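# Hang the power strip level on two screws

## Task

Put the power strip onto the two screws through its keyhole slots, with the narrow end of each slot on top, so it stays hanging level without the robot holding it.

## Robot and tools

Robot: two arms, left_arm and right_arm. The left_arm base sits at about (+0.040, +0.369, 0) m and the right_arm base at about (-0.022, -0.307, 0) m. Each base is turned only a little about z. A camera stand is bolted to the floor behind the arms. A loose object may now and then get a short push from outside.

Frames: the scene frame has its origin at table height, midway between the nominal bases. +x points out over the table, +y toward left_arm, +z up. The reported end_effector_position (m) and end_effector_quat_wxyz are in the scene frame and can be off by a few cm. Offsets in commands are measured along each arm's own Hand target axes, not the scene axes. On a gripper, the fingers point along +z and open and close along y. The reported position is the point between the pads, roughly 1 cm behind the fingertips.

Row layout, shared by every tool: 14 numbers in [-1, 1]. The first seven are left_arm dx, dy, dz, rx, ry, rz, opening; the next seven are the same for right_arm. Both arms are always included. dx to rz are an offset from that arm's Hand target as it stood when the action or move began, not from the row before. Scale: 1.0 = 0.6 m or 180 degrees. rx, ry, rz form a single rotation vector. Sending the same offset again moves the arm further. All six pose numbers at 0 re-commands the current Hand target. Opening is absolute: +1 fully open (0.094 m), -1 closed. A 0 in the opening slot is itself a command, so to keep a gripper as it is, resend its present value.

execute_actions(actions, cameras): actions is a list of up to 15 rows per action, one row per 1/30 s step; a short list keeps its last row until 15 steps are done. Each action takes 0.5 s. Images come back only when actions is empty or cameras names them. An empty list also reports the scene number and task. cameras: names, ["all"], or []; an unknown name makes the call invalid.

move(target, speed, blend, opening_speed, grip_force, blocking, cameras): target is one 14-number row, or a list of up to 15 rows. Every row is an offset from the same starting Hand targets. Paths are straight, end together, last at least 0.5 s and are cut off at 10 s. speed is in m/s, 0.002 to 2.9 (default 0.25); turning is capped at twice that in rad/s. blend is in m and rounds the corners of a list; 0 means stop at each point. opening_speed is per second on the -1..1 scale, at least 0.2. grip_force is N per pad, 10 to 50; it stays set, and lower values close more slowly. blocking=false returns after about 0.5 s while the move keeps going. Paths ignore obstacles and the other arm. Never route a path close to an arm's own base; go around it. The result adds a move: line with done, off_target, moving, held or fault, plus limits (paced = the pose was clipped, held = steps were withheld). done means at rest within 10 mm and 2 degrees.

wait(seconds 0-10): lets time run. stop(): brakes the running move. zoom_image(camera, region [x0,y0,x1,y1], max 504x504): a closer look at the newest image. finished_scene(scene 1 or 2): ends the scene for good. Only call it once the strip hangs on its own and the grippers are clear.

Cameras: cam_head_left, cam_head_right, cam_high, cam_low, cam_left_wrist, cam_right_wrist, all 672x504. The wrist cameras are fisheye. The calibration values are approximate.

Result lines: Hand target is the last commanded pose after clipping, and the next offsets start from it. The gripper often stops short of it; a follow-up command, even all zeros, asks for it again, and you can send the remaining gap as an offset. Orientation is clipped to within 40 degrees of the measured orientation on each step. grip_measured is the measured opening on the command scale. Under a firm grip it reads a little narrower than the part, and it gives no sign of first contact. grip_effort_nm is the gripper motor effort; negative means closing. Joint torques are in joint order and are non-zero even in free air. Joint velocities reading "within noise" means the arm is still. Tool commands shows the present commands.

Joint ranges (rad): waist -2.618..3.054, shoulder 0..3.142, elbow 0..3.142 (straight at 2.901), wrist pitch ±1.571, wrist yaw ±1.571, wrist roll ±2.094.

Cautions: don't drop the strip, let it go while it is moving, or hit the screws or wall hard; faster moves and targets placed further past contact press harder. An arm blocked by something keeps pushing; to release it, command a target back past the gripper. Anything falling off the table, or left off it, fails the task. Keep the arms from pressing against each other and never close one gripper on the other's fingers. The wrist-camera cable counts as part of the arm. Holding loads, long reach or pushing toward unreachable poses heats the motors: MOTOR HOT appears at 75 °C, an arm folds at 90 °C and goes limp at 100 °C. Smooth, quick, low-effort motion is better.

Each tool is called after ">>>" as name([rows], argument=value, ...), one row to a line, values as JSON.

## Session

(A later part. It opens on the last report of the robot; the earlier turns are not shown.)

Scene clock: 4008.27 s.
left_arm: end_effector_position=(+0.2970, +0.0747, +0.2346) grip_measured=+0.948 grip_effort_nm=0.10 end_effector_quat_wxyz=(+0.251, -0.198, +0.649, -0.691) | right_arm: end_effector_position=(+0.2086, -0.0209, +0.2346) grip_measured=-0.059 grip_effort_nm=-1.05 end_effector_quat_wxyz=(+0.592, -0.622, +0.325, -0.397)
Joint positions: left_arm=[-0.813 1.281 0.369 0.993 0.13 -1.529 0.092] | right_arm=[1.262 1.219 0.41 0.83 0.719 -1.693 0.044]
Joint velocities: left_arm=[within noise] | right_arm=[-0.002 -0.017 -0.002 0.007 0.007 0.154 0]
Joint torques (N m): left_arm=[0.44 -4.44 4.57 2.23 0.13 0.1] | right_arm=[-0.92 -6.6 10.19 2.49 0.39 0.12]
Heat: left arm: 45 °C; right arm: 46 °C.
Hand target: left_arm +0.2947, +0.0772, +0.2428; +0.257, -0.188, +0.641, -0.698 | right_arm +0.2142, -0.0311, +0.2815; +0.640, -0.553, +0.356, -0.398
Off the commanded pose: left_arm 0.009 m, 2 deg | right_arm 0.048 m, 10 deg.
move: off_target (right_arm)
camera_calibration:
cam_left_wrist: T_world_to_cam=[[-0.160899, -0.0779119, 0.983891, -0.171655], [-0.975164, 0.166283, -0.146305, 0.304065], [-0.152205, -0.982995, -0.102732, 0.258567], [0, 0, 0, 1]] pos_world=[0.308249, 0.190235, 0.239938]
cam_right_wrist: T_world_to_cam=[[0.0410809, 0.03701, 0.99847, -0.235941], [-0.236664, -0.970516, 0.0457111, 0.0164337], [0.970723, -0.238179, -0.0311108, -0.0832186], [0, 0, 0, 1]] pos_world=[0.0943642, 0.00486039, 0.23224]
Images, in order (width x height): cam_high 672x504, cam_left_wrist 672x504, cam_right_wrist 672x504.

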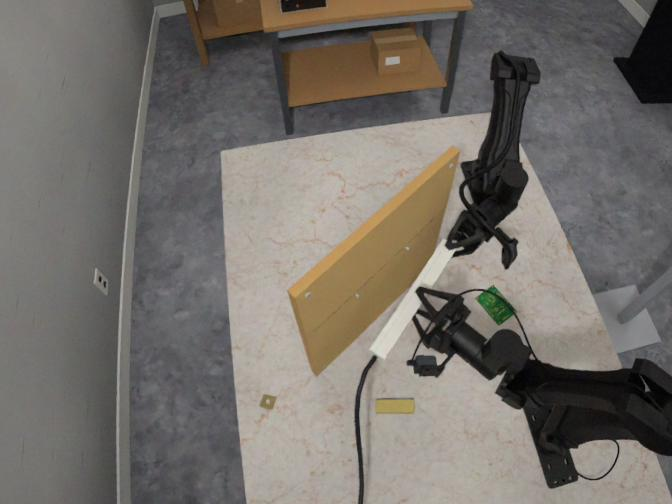

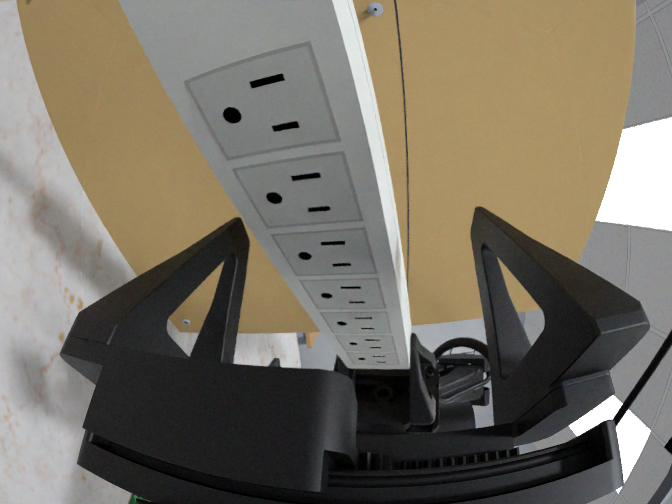

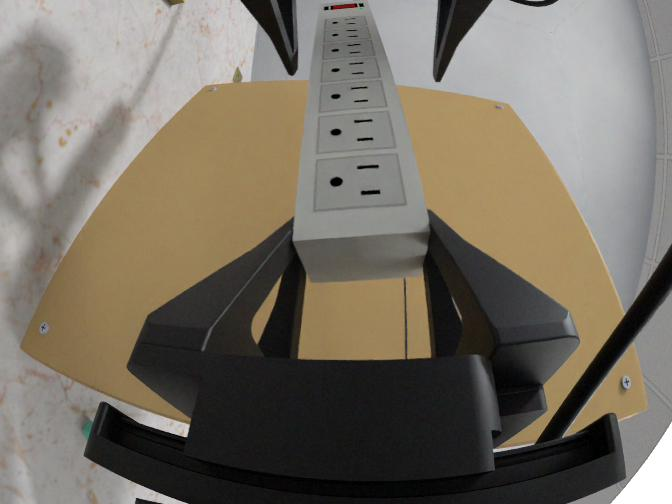

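>>> execute_actions(actions=[], cameras=["cam_high","cam_left_wrist"])

>>> zoom_image(camera="cam_high", region=[330, 200, 500, 350])

Scene clock: 4064.13 s.
left_arm: end_effector_position=(+0.2969, +0.0746, +0.2346) grip_measured=+0.948 grip_effort_nm=0.11 end_effector_quat_wxyz=(+0.251, -0.198, +0.649, -0.691) | right_arm: end_effector_position=(+0.2086, -0.0209, +0.2346) grip_measured=-0.059 grip_effort_nm=-1.05 end_effector_quat_wxyz=(+0.592, -0.622, +0.325, -0.397)
Joint positions: left_arm=[-0.813 1.281 0.369 0.993 0.13 -1.529 0.092] | right_arm=[1.262 1.219 0.41 0.83 0.719 -1.693 0.044]
Joint velocities: within noise
Joint torques (N m): left_arm=[0.43 -4.49 4.64 2.23 0.12 0.09] | right_arm=[-1.01 -6.74 10.24 2.49 0.38 0.17]
Heat: left arm: 44 °C; right arm: 48 °C.
Hand target: left_arm +0.2946, +0.0772, +0.2428; +0.257, -0.188, +0.641, -0.698 | right_arm +0.2142, -0.0311, +0.2815; +0.640, -0.553, +0.356, -0.398
Tool commands: left_gripper/opening=+0.95 right_gripper/opening=-0.6
Off the commanded pose: left_arm 0.009 m, 2 deg | right_arm 0.048 m, 10 deg.
camera_calibration:
cam_left_wrist: T_world_to_cam=[[-0.160967, -0.0778962, 0.983881, -0.171658], [-0.975044, 0.166991, -0.146301, 0.303809], [-0.152903, -0.982877, -0.102832, 0.258669], [0, 0, 0, 1]] pos_world=[0.308147, 0.190135, 0.239938]
Images, in order (width x height): cam_high 672x504, cam_left_wrist 672x504.

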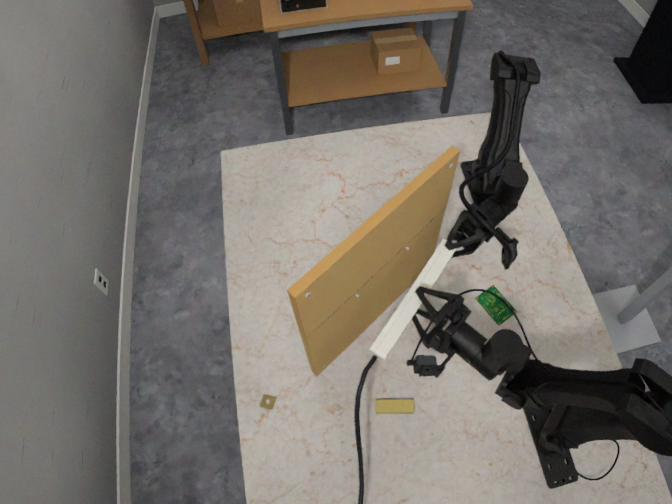

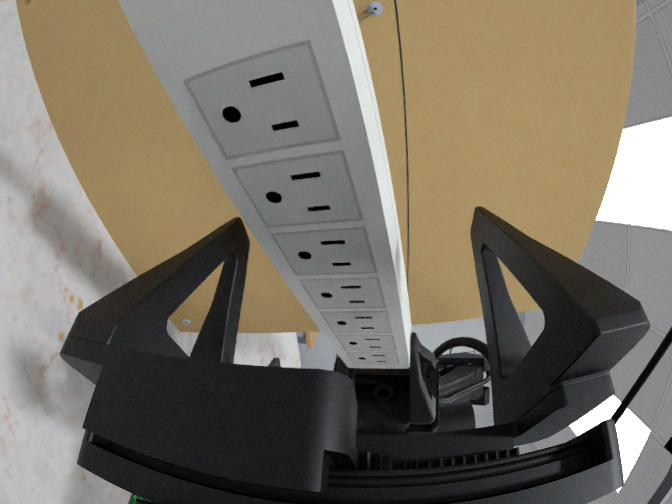

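Scaled by 2.965 from the camera's 672x504 image, which has a finer 960x720 frame.

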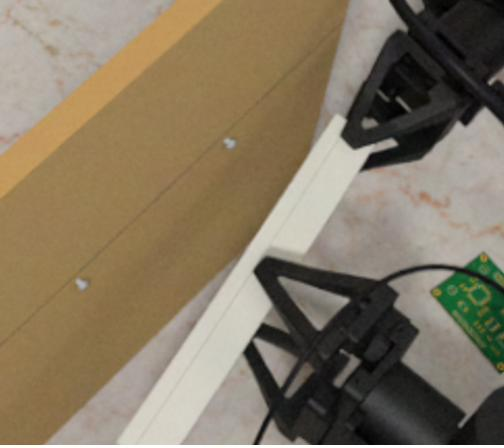

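>>> move(target=[0,0,0,0,-0.072,0,0.95,0,0,0,0,0,0,-0.6], speed=0.08, cameras=["cam_high","cam_left_wrist"])

>>> zoom_image(camera="cam_high", region=[330, 200, 500, 350])

Scene clock: 4088.83 s.
left_arm: end_effector_position=(+0.2950, +0.0762, +0.2397) grip_measured=+0.948 grip_effort_nm=0.11 end_effector_quat_wxyz=(+0.320, -0.268, +0.614, -0.669) | right_arm: end_effector_position=(+0.2086, -0.0209, +0.2346) grip_measured=-0.059 grip_effort_nm=-1.05 end_effector_quat_wxyz=(+0.592, -0.622, +0.325, -0.397)
Joint positions: left_arm=[-0.995 1.286 0.369 1.023 -0.263 -1.508 0.092] | right_arm=[1.262 1.219 0.41 0.83 0.719 -1.693 0.044]
Joint torques (N m): left_arm=[-0.42 -2.52 4.59 2.33 -0.1 0.1] | right_arm=[-0.99 -6.57 10.32 2.5 0.41 0.12]
Heat: left arm: 44 °C; right arm: 49 °C.
Hand target: left_arm +0.2947, +0.0772, +0.2427; +0.328, -0.266, +0.608, -0.672 | right_arm +0.2142, -0.0311, +0.2815; +0.640, -0.553, +0.356, -0.398
Off the commanded pose: left_arm 0.003 m, 1 deg | right_arm 0.048 m, 10 deg.
move: off_target (right_arm)
camera_calibration:
cam_left_wrist: T_world_to_cam=[[-0.14656, -0.0834694, 0.985674, -0.181066], [-0.987528, -0.045589, -0.150696, 0.323385], [0.0575144, -0.995467, -0.0757468, 0.19286], [0, 0, 0, 1]] pos_world=[0.281723, 0.191615, 0.241814]
Images, in order (width x height): cam_high 672x504, cam_left_wrist 672x504.

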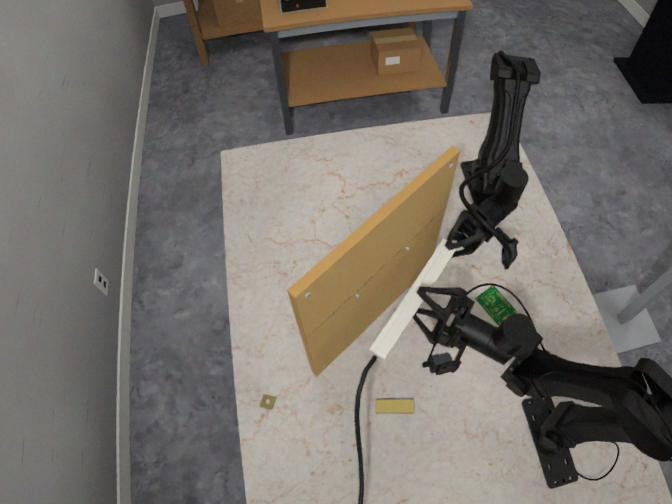

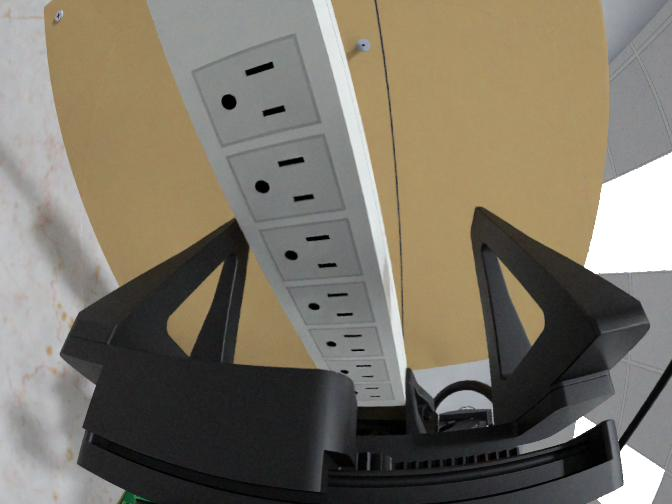

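Scaled by 2.965 from the camera's 672x504 image, which has a finer 960x720 frame.

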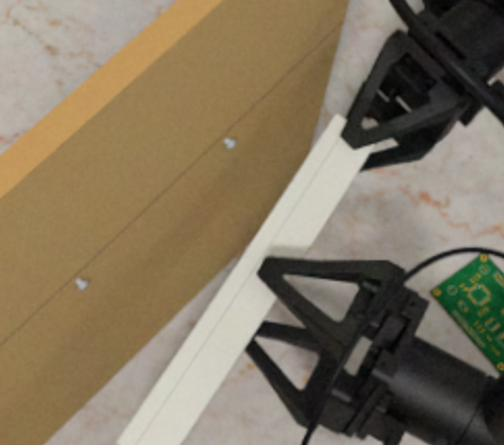

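>>> move(target=[0,0.012,0,0,0,0,0.95,0,0,0,0,0,0,-0.6], speed=0.05)

>>> move(target=[0,0,0,0,0,0,-0.5,0,0,0,0,0,0,-0.6], opening_speed=0.4, cameras=["cam_high","cam_left_wrist"])

>>> zoom_image(camera="cam_high", region=[330, 200, 500, 350])

Scene clock: 4102.73 s.
left_arm: end_effector_position=(+0.2956, +0.0753, +0.2335) grip_measured=+0.948 grip_effort_nm=0.11 end_effector_quat_wxyz=(+0.321, -0.268, +0.614, -0.670) | right_arm: end_effector_position=(+0.2086, -0.0209, +0.2345) grip_measured=-0.059 grip_effort_nm=-1.05 end_effector_quat_wxyz=(+0.592, -0.622, +0.325, -0.397)
Joint positions: left_arm=[-0.995 1.321 0.356 1.073 -0.264 -1.507 0.092] | right_arm=[1.262 1.219 0.41 0.829 0.719 -1.693 0.044]
Joint torques (N m): left_arm=[-0.24 -2.66 4.37 2.28 -0.11 0.09] | right_arm=[-0.9 -6.56 10.29 2.53 0.42 0.2]
Heat: left arm: 43 °C; right arm: 49 °C.
Hand target: left_arm +0.2955, +0.0769, +0.2356; +0.328, -0.266, +0.608, -0.672 | right_arm +0.2142, -0.0311, +0.2815; +0.640, -0.553, +0.356, -0.398
Off the commanded pose: left_arm 0.003 m, 1 deg | right_arm 0.048 m, 10 deg.
move: off_target (right_arm)

Scene clock: 4106.57 s.
left_arm: end_effector_position=(+0.2956, +0.0756, +0.2299) grip_measured=-0.009 grip_effort_nm=-1.04 end_effector_quat_wxyz=(+0.318, -0.271, +0.616, -0.668) | right_arm: end_effector_position=(+0.2083, -0.0214, +0.2374) grip_measured=-0.059 grip_effort_nm=-1.05 end_effector_quat_wxyz=(+0.596, -0.619, +0.325, -0.396)
Joint positions: left_arm=[-0.995 1.325 0.351 1.072 -0.264 -1.515 0.047] | right_arm=[1.262 1.214 0.41 0.835 0.718 -1.693 0.044]
Joint torques (N m): left_arm=[-0.31 -2.99 4.62 2.36 -0.08 0.17] | right_arm=[-0.94 -6.15 10.25 2.47 0.4 0.15]
Heat: left arm: 43 °C; right arm: 49 °C.
Hand target: left_arm +0.2955, +0.0769, +0.2356; +0.328, -0.266, +0.608, -0.672 | right_arm +0.2142, -0.0312, +0.2815; +0.640, -0.553, +0.356, -0.398
Off the commanded pose: left_arm 0.006 m, 2 deg | right_arm 0.045 m, 10 deg.
move: off_target (right_arm)
camera_calibration:
cam_left_wrist: T_world_to_cam=[[-0.137757, -0.0833941, 0.986949, -0.174257], [-0.988816, -0.0459146, -0.141897, 0.320882], [0.0571488, -0.995458, -0.0761364, 0.191684], [0, 0, 0, 1]] pos_world=[0.282334, 0.191015, 0.232109]
Images, in order (width x height): cam_high 672x504, cam_left_wrist 672x504.

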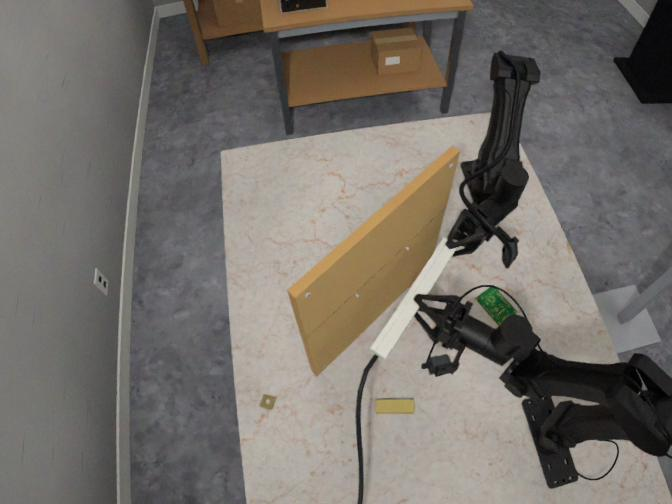

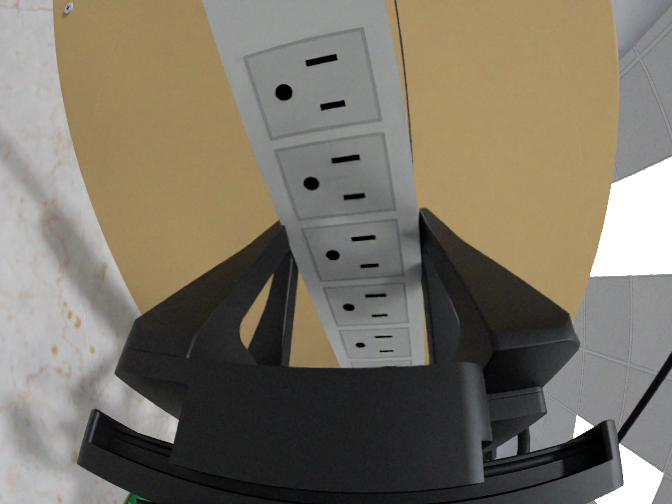

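Scaled by 2.965 from the camera's 672x504 image, which has a finer 960x720 frame.

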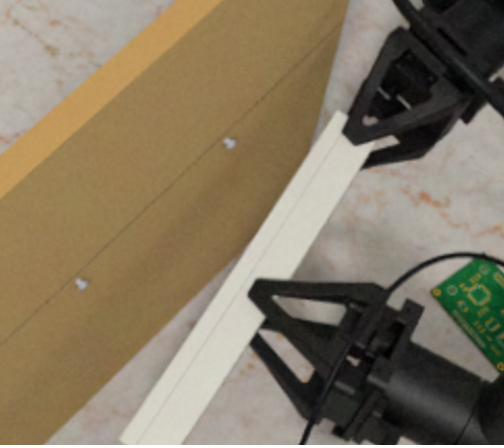

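>>> move(target=[0,0,0,0,0,0,-0.5,0,0,0,0,0,0,0.25], opening_speed=0.4)

>>> move(target=[0,0,0,0,0,0,-0.5,0,0,-0.18,0,0,0,0.25], speed=0.1, cameras=["cam_high","cam_right_wrist"])

Scene clock: 4115.00 s.
left_arm: end_effector_position=(+0.2966, +0.0767, +0.2300) grip_measured=-0.009 grip_effort_nm=-1.04 end_effector_quat_wxyz=(+0.314, -0.280, +0.612, -0.670) | right_arm: end_effector_position=(+0.2103, -0.0244, +0.2458) grip_measured=+0.248 grip_effort_nm=0.07 end_effector_quat_wxyz=(+0.605, -0.602, +0.335, -0.399)
Joint positions: left_arm=[-0.995 1.325 0.351 1.072 -0.273 -1.535 0.047] | right_arm=[1.259 1.214 0.413 0.87 0.733 -1.692 0.059]
Joint torques (N m): left_arm=[-0.21 -3.06 4.62 2.33 -0.01 0.37] | right_arm=[-0.65 -5.94 10.18 2.14 0.23 0.13]
Heat: left arm: 43 °C; right arm: 50 °C.
Hand target: left_arm +0.2955, +0.0769, +0.2357; +0.328, -0.266, +0.608, -0.672 | right_arm +0.2142, -0.0312, +0.2814; +0.640, -0.553, +0.356, -0.398
Off the commanded pose: left_arm 0.006 m, 2 deg | right_arm 0.037 m, 7 deg.
move: off_target (right_arm)

Scene clock: 4117.17 s.
left_arm: end_effector_position=(+0.2972, +0.0776, +0.2184) grip_measured=-0.010 grip_effort_nm=-1.04 end_effector_quat_wxyz=(+0.317, -0.281, +0.627, -0.654) | right_arm: end_effector_position=(+0.1189, -0.0763, +0.2695) grip_measured=+0.249 grip_effort_nm=0.06 end_effector_quat_wxyz=(+0.638, -0.554, +0.355, -0.400)
Joint positions: left_arm=[-0.995 1.329 0.344 1.044 -0.279 -1.524 0.047] | right_arm=[1.742 0.955 0.232 1.138 1.23 -1.954 0.059]
Joint torques (N m): left_arm=[-0.23 -3.55 5.07 2.66 0.05 0.26] | right_arm=[0.62 -0.01 6.23 1.3 -0.21 0.01]
Heat: left arm: 43 °C; right arm: 50 °C.
Hand target: left_arm +0.2955, +0.0769, +0.2356; +0.328, -0.266, +0.608, -0.672 | right_arm +0.1176, -0.0770, +0.2668; +0.640, -0.553, +0.356, -0.398
Off the commanded pose: left_arm 0.017 m, 4 deg | right_arm 0.003 m, 0 deg.
move: off_target (left_arm)
camera_calibration:
cam_right_wrist: T_world_to_cam=[[-0.0139742, -0.123001, 0.992308, -0.269074], [-0.282252, -0.951561, -0.121925, -0.00797972], [0.959239, -0.281784, -0.02142, -0.0128869], [0, 0, 0, 1]] pos_world=[0.00634927, -0.0443209, 0.265755]
Images, in order (width x height): cam_high 672x504, cam_right_wrist 672x504.

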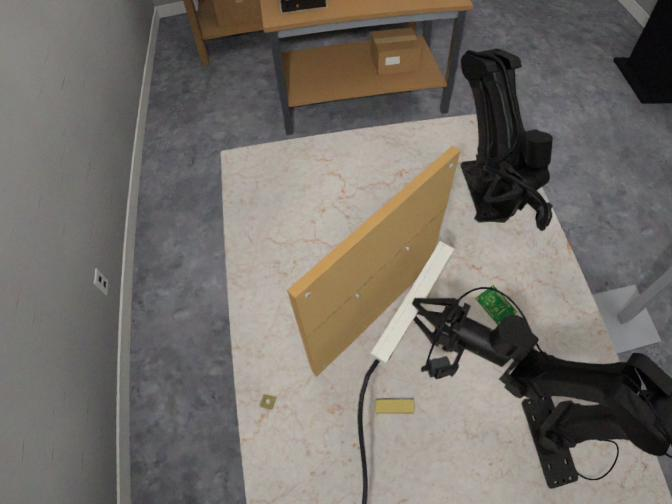

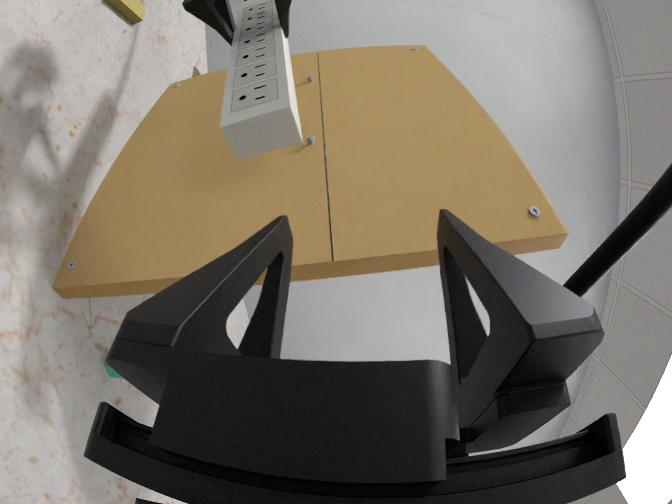

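>>> move(target=[0,-0.05,-0.04,0,0,0,-0.5,0.1155,0.13,0,0,0,0.414,0.25], speed=0.12, cameras=["cam_high","cam_right_wrist","cam_head_left"])

>>> zoom_image(camera="cam_right_wrist", region=[270, 0, 390, 110])

Scene clock: 4133.53 s.
left_arm: end_effector_position=(+0.2795, +0.0941, +0.2375) grip_measured=-0.010 grip_effort_nm=-1.04 end_effector_quat_wxyz=(+0.319, -0.285, +0.633, -0.645) | right_arm: end_effector_position=(+0.1557, -0.1315, +0.1948) grip_measured=+0.249 grip_effort_nm=0.06 end_effector_quat_wxyz=(+0.719, -0.232, +0.652, +0.069)
Joint positions: left_arm=[-1.033 1.1 0.338 0.801 -0.327 -1.521 0.047] | right_arm=[1.459 0.458 0.003 0.532 0.977 -0.311 0.059]
Joint torques (N m): left_arm=[-0.92 -4.14 5.71 2.66 0.09 0.31] | right_arm=[-0.57 0.53 7.01 1.29 -0.1 0.08]
Heat: left arm: 44 °C; right arm: 46 °C.
Hand target: left_arm +0.2738, +0.0937, +0.2625; +0.328, -0.266, +0.608, -0.672 | right_arm +0.1564, -0.1339, +0.1885; +0.750, -0.225, +0.618, +0.070
Off the commanded pose: left_arm 0.026 m, 5 deg | right_arm 0.007 m, 5 deg.
joint sent to its limit (right arm) — joint 3 (elbow), lower limit, where the elbow is as bent as it goes. The joint targets are off in orientation, not in position.
move: off_target (left_arm, right_arm)
camera_calibration:
cam_right_wrist: T_world_to_cam=[[0.473635, -0.867456, 0.152282, -0.211419], [-0.513265, -0.412375, -0.752666, 0.170454], [0.715702, 0.278328, -0.64055, 0.16686], [0, 0, 0, 1]] pos_world=[0.0682011, -0.159548, 0.267372]
Images, in order (width x height): cam_head_left 672x504, cam_high 672x504, cam_right_wrist 672x504.

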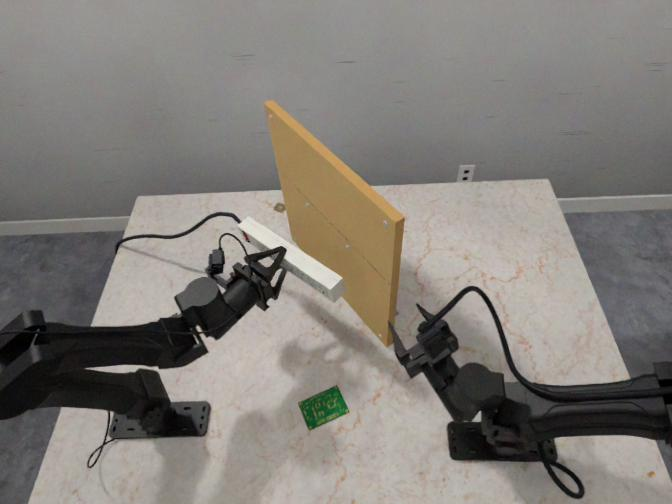

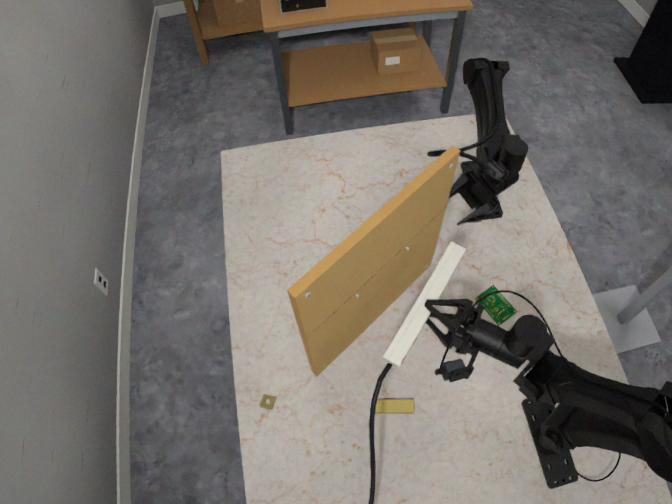

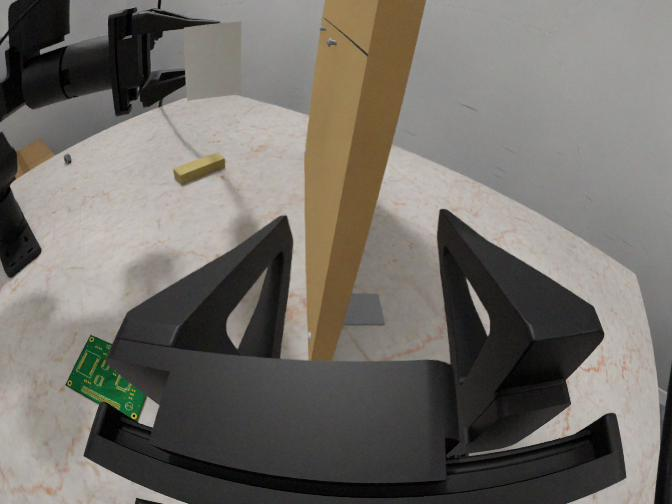

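Scaled by 4.200 from the camera's 672x504 image, which has a finer 960x720 frame.

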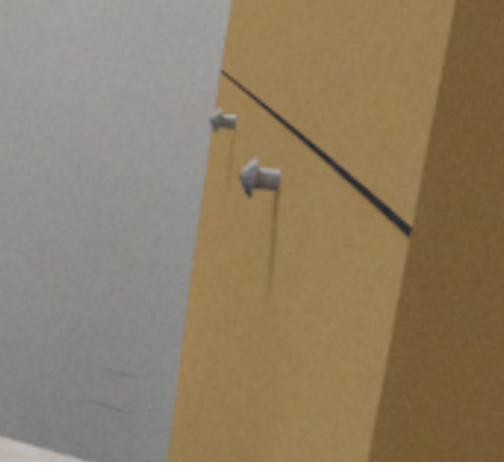

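>>> move(target=[0,-0.008,0,-0.014,0.062,0,-0.5,0,0,0,0,0,0,0.25], speed=0.08, cameras=["cam_high","cam_right_wrist","cam_head_left"])

>>> zoom_image(camera="cam_right_wrist", region=[220, 0, 380, 140])

>>> zoom_image(camera="cam_high", region=[330, 200, 500, 350])

>>> zoom_image(camera="cam_head_left", region=[220, 170, 400, 320])

Scene clock: 4165.23 s.
left_arm: end_effector_position=(+0.2752, +0.1003, +0.2209) grip_measured=-0.010 grip_effort_nm=-1.04 end_effector_quat_wxyz=(+0.248, -0.240, +0.690, -0.636) | right_arm: end_effector_position=(+0.1555, -0.1310, +0.1940) grip_measured=+0.249 grip_effort_nm=0.05 end_effector_quat_wxyz=(+0.718, -0.234, +0.652, +0.068)
Joint positions: left_arm=[-0.86 0.997 0.338 0.591 0.022 -1.532 0.047] | right_arm=[1.459 0.458 0.003 0.528 0.974 -0.311 0.059]
Joint torques (N m): left_arm=[0.06 -3.66 8.7 2.81 0.38 0.23] | right_arm=[-0.68 0.58 7.2 1.28 -0.08 0.05]
Heat: left arm: 45 °C; right arm: 45 °C.
Hand target: left_arm +0.2732, +0.0939, +0.2673; +0.261, -0.206, +0.652, -0.681 | right_arm +0.1564, -0.1339, +0.1885; +0.750, -0.225, +0.618, +0.070
Off the commanded pose: left_arm 0.047 m, 8 deg | right_arm 0.006 m, 5 deg.
joint sent to its limit (right arm) — joint 3 (elbow), lower limit, where the elbow is as bent as it goes. The joint targets are off in orientation, not in position.
move: off_target (left_arm, right_arm)
camera_calibration:
cam_right_wrist: T_world_to_cam=[[0.476418, -0.865329, 0.155665, -0.211521], [-0.512484, -0.417172, -0.750552, 0.168819], [0.714413, 0.277801, -0.642215, 0.166832], [0, 0, 0, 1]] pos_world=[0.0681027, -0.158955, 0.266776]
Images, in order (width x height): cam_head_left 672x504, cam_high 672x504, cam_right_wrist 672x504.

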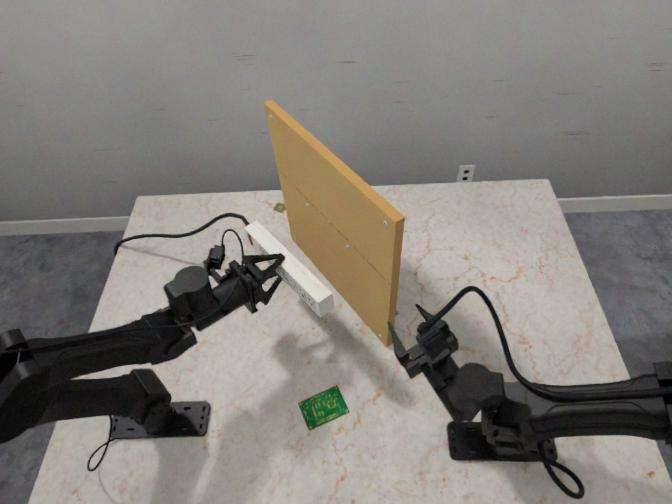

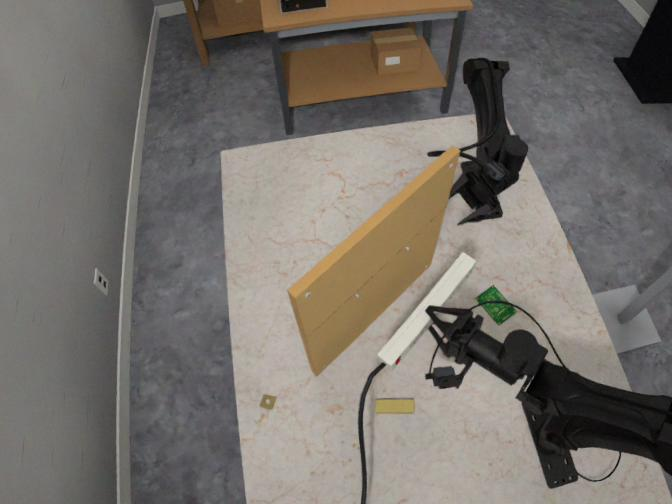

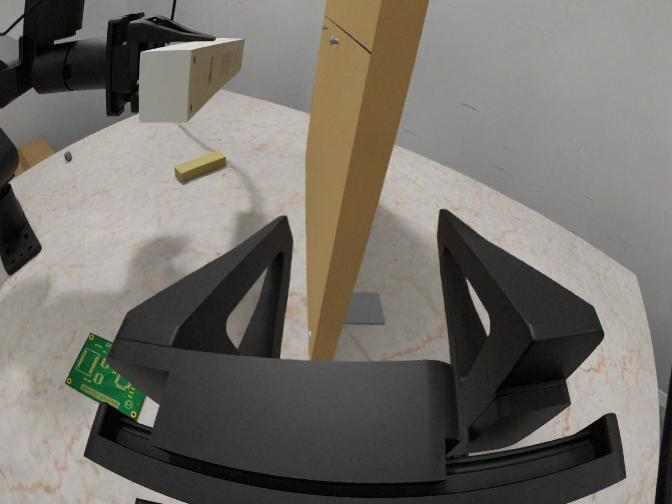

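Scaled by 3.150 from the camera's 672x504 image, which has a finer 960x720 frame.

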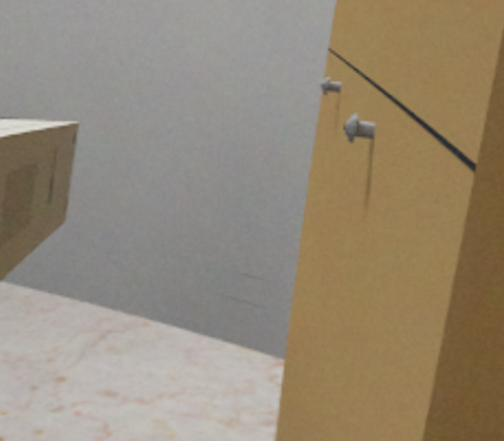

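Scaled by 2.965 from the camera's 672x504 image, which has a finer 960x720 frame.

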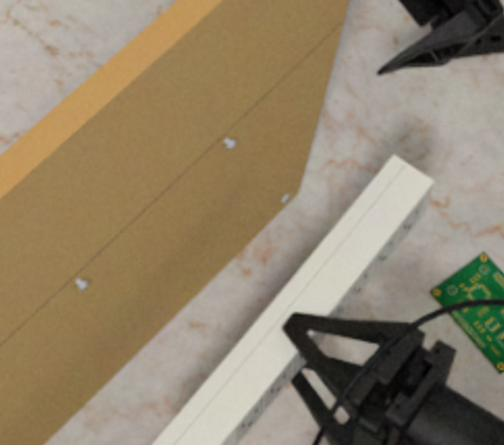

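Scaled by 2.800 from the camera's 672x504 image, which has a finer 960x720 frame.

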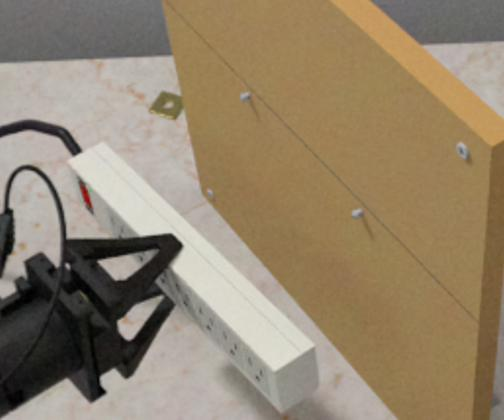

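>>> move(target=[0,-0.022,0,0.013,0,0,-0.5,0,0,0,0,0,0,0.25], speed=0.08, cameras=["cam_high","cam_right_wrist","cam_head_left"])

>>> zoom_image(camera="cam_right_wrist", region=[120, 0, 380, 140])

Scene clock: 4180.63 s.
left_arm: end_effector_position=(+0.2740, +0.1016, +0.2247) grip_measured=-0.010 grip_effort_nm=-1.04 end_effector_quat_wxyz=(+0.248, -0.239, +0.687, -0.640) | right_arm: end_effector_position=(+0.1555, -0.1310, +0.1940) grip_measured=+0.249 grip_effort_nm=0.06 end_effector_quat_wxyz=(+0.718, -0.234, +0.652, +0.068)
Joint positions: left_arm=[-0.86 0.982 0.338 0.586 0.022 -1.535 0.047] | right_arm=[1.459 0.458 0.003 0.528 0.974 -0.311 0.059]
Joint torques (N m): left_arm=[-0.1 -3.54 9.18 3.11 0.36 0.17] | right_arm=[-0.68 0.43 7.08 1.27 -0.06 0.07]
Heat: left arm: 47 °C; right arm: 44 °C.
Hand target: left_arm +0.2721, +0.0941, +0.2803; +0.265, -0.201, +0.638, -0.694 | right_arm +0.1564, -0.1339, +0.1885; +0.750, -0.225, +0.618, +0.070
Off the commanded pose: left_arm 0.056 m, 10 deg | right_arm 0.006 m, 5 deg.
joint sent to its limit (right arm) — joint 3 (elbow), lower limit, where the elbow is as bent as it goes. The joint targets are off in orientation, not in position.
move: off_target (left_arm, right_arm)
camera_calibration:
cam_right_wrist: T_world_to_cam=[[0.476418, -0.865329, 0.155665, -0.211521], [-0.512484, -0.417172, -0.750552, 0.168819], [0.714413, 0.277801, -0.642215, 0.166832], [0, 0, 0, 1]] pos_world=[0.0681027, -0.158955, 0.266776]
Images, in order (width x height): cam_head_left 672x504, cam_high 672x504, cam_right_wrist 672x504.

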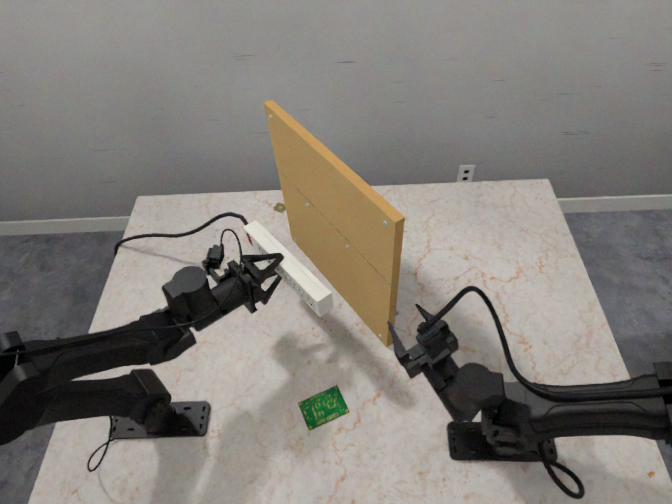

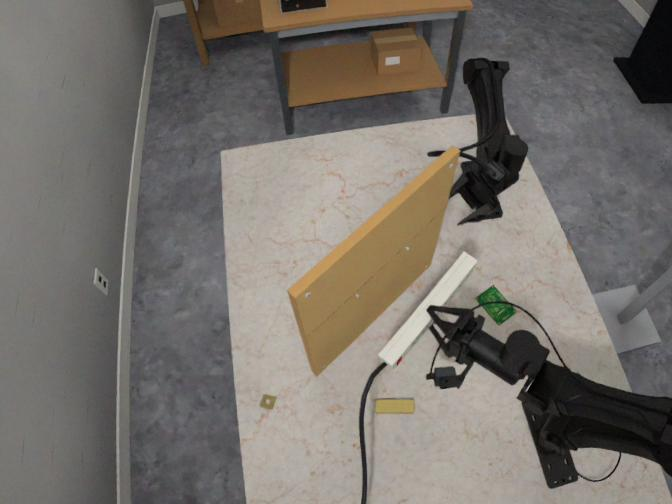

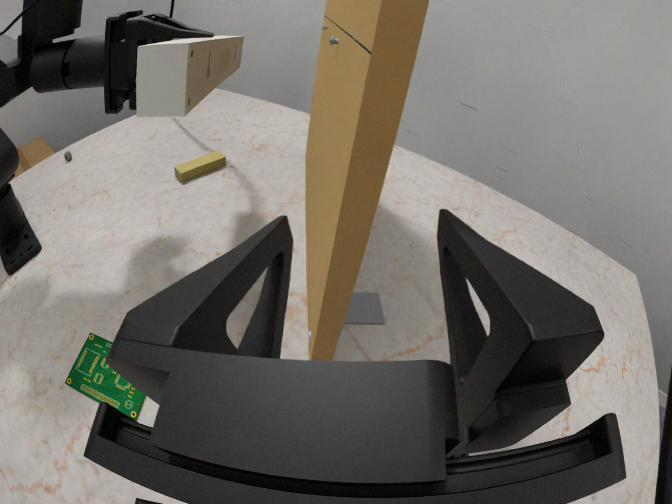

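Scaled by 1.938 from the camera's 672x504 image, which has a finer 960x720 frame.

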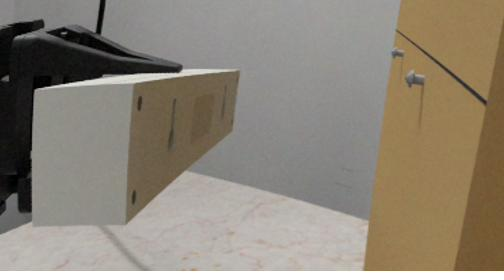

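>>> move(target=[0,-0.025,0,0.01,0.019,0.033,-0.5,0,0,0,0,0,0,0.25], speed=0.1, cameras=["cam_right_wrist"])

>>> zoom_image(camera="cam_right_wrist", region=[120, 0, 380, 140])

Scene clock: 4212.47 s.
left_arm: end_effector_position=(+0.2736, +0.1022, +0.2451) grip_measured=-0.010 grip_effort_nm=-1.04 end_effector_quat_wxyz=(+0.262, -0.189, +0.685, -0.653) | right_arm: end_effector_position=(+0.1555, -0.1310, +0.1940) grip_measured=+0.249 grip_effort_nm=0.06 end_effector_quat_wxyz=(+0.718, -0.234, +0.652, +0.068)
Joint positions: left_arm=[-0.805 0.958 0.366 0.582 0.132 -1.457 0.047] | right_arm=[1.459 0.458 0.003 0.528 0.974 -0.311 0.059]
Joint torques (N m): left_arm=[-0.09 -2.54 9.52 2.93 0.43 0.35] | right_arm=[-0.59 0.16 7.15 1.31 -0.1 0.08]
Heat: left arm: 49 °C; right arm: 43 °C.
Hand target: left_arm +0.2704, +0.0948, +0.2953; +0.285, -0.143, +0.644, -0.695 | right_arm +0.1564, -0.1339, +0.1885; +0.750, -0.225, +0.618, +0.070
Off the commanded pose: left_arm 0.051 m, 9 deg | right_arm 0.006 m, 5 deg.
joint sent to its limit (right arm) — joint 3 (elbow), lower limit, where the elbow is as bent as it goes. The joint targets are off in orientation, not in position.
move: off_target (left_arm, right_arm)
camera_calibration:
cam_right_wrist: T_world_to_cam=[[0.476418, -0.865329, 0.155665, -0.211521], [-0.512484, -0.417172, -0.750552, 0.168819], [0.714413, 0.277801, -0.642215, 0.166832], [0, 0, 0, 1]] pos_world=[0.0681027, -0.158955, 0.266776]
Images, in order (width x height): cam_right_wrist 672x504.

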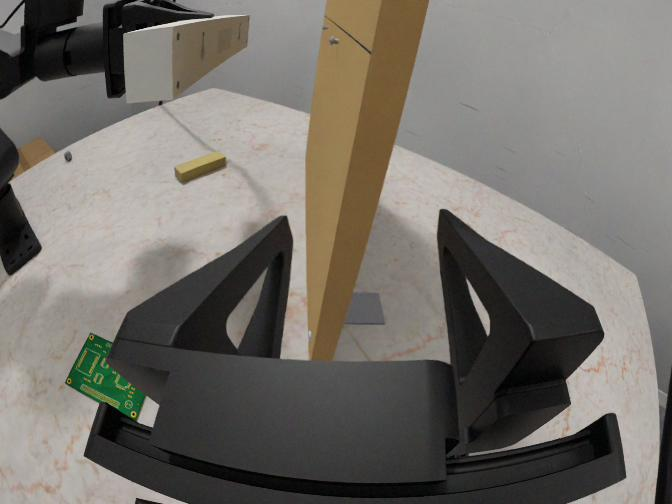

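Scaled by 1.938 from the camera's 672x504 image, which has a finer 960x720 frame.

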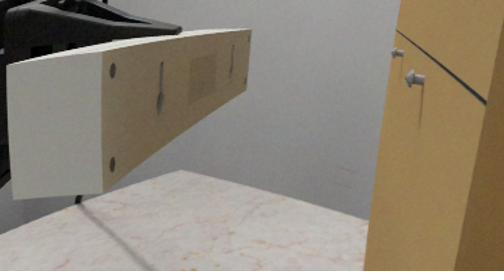

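>>> move(target=[-0.0225,-0.018,0.095,0.0,0,0.0095,-0.5,0,0,0,0,0,0,0.25], speed=0.1, cameras=["cam_right_wrist"])

>>> zoom_image(camera="cam_right_wrist", region=[220, 0, 380, 120])

Scene clock: 4243.13 s.
left_arm: end_effector_position=(+0.3119, +0.0658, +0.2608) grip_measured=-0.010 grip_effort_nm=-1.04 end_effector_quat_wxyz=(+0.267, -0.182, +0.695, -0.642) | right_arm: end_effector_position=(+0.1555, -0.1310, +0.1940) grip_measured=+0.249 grip_effort_nm=0.06 end_effector_quat_wxyz=(+0.718, -0.234, +0.652, +0.068)
Joint positions: left_arm=[-0.797 1.201 0.571 0.597 0.14 -1.429 0.047] | right_arm=[1.459 0.458 0.003 0.528 0.974 -0.311 0.059]
Joint torques (N m): left_arm=[-0.03 -3.63 9.46 3.24 0.41 0.37] | right_arm=[-0.65 0.43 7.02 1.31 -0.08 0.08]
Heat: left arm: 50 °C; right arm: 42 °C.
Hand target: left_arm +0.3112, +0.0563, +0.3156; +0.295, -0.133, +0.646, -0.691 | right_arm +0.1564, -0.1339, +0.1885; +0.750, -0.225, +0.618, +0.070
Off the commanded pose: left_arm 0.056 m, 10 deg | right_arm 0.006 m, 5 deg.
joint sent to its limit (right arm) — joint 3 (elbow), lower limit, where the elbow is as bent as it goes. The joint targets are off in orientation, not in position.
move: off_target (left_arm, right_arm)
camera_calibration:
cam_right_wrist: T_world_to_cam=[[0.476418, -0.865329, 0.155665, -0.211521], [-0.512484, -0.417172, -0.750552, 0.168819], [0.714413, 0.277801, -0.642215, 0.166832], [0, 0, 0, 1]] pos_world=[0.0681027, -0.158955, 0.266776]
Images, in order (width x height): cam_right_wrist 672x504.

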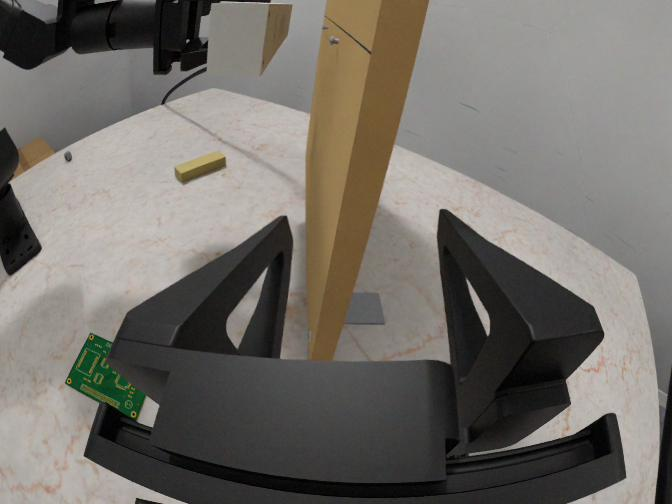

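Scaled by 3.150 from the camera's 672x504 image, which has a finer 960x720 frame.

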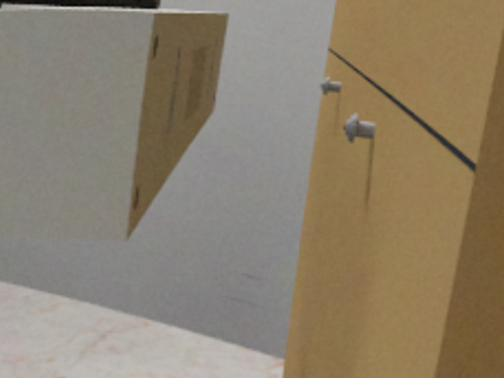

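>>> move(target=[0,0.003,0.045,0.005,0,0,-0.5,0,0,0,0,0,0,0.25], speed=0.06, cameras=["cam_right_wrist","cam_high","cam_head_left"])

>>> zoom_image(camera="cam_right_wrist", region=[260, 0, 360, 90])

>>> zoom_image(camera="cam_high", region=[330, 200, 480, 340])

Scene clock: 4270.47 s.
left_arm: end_effector_position=(+0.3296, +0.0455, +0.2639) grip_measured=-0.010 grip_effort_nm=-1.04 end_effector_quat_wxyz=(+0.269, -0.178, +0.689, -0.649) | right_arm: end_effector_position=(+0.1555, -0.1310, +0.1940) grip_measured=+0.249 grip_effort_nm=0.06 end_effector_quat_wxyz=(+0.718, -0.234, +0.652, +0.068)
Joint positions: left_arm=[-0.802 1.329 0.647 0.669 0.14 -1.428 0.047] | right_arm=[1.459 0.458 0.003 0.528 0.974 -0.311 0.059]
Joint torques (N m): left_arm=[-0.99 -4.4 9.2 3.23 0.28 0.33] | right_arm=[-0.75 0.43 7.17 1.3 -0.08 0.09]
Heat: left arm: 46 °C; right arm: 42 °C.
Hand target: left_arm +0.3269, +0.0343, +0.3172; +0.296, -0.131, +0.641, -0.696 | right_arm +0.1564, -0.1339, +0.1885; +0.750, -0.225, +0.618, +0.070
Off the commanded pose: left_arm 0.055 m, 10 deg | right_arm 0.006 m, 5 deg.
joint sent to its limit (right arm) — joint 3 (elbow), lower limit, where the elbow is as bent as it goes. The joint targets are off in orientation, not in position.
move: off_target (left_arm, right_arm)
camera_calibration:
cam_right_wrist: T_world_to_cam=[[0.476418, -0.865329, 0.155665, -0.211521], [-0.512484, -0.417172, -0.750552, 0.168819], [0.714413, 0.277801, -0.642215, 0.166832], [0, 0, 0, 1]] pos_world=[0.0681027, -0.158955, 0.266776]
Images, in order (width x height): cam_head_left 672x504, cam_high 672x504, cam_right_wrist 672x504.

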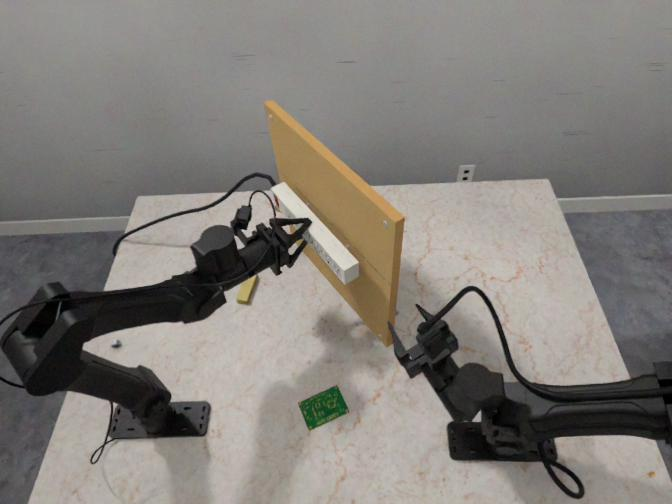

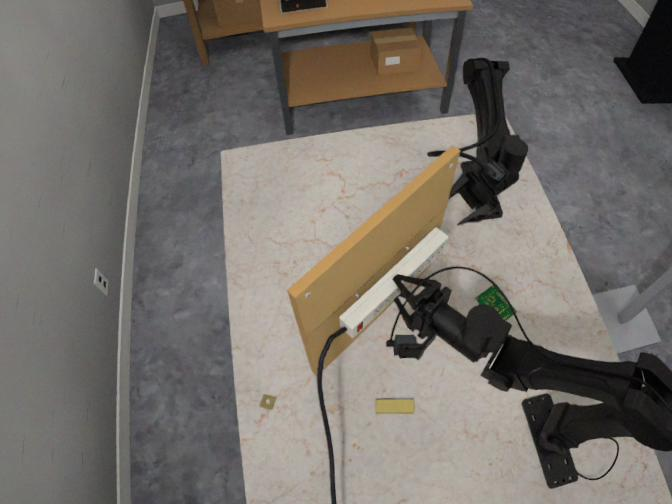

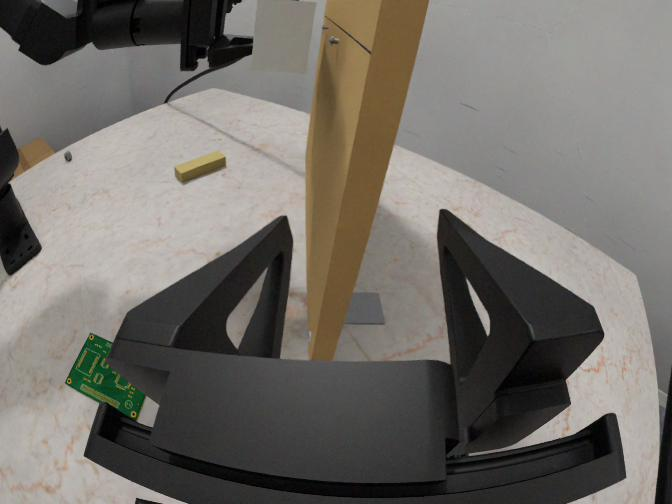

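Scaled by 5.040 from the camera's 672x504 image, which has a finer 960x720 frame.

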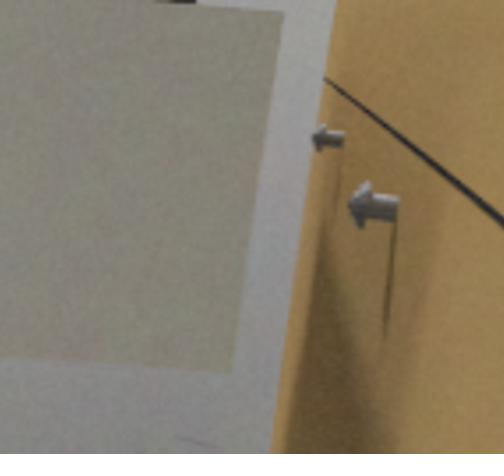

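Scaled by 3.360 from the camera's 672x504 image, which has a finer 960x720 frame.

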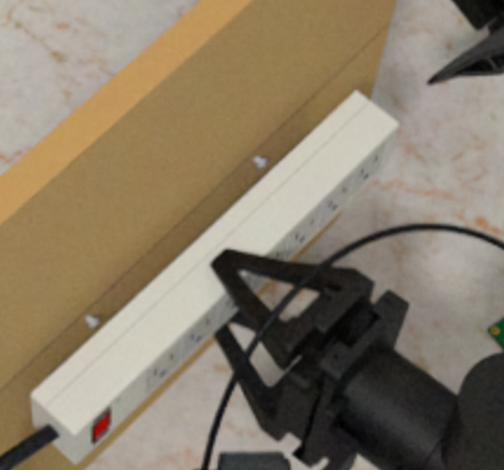

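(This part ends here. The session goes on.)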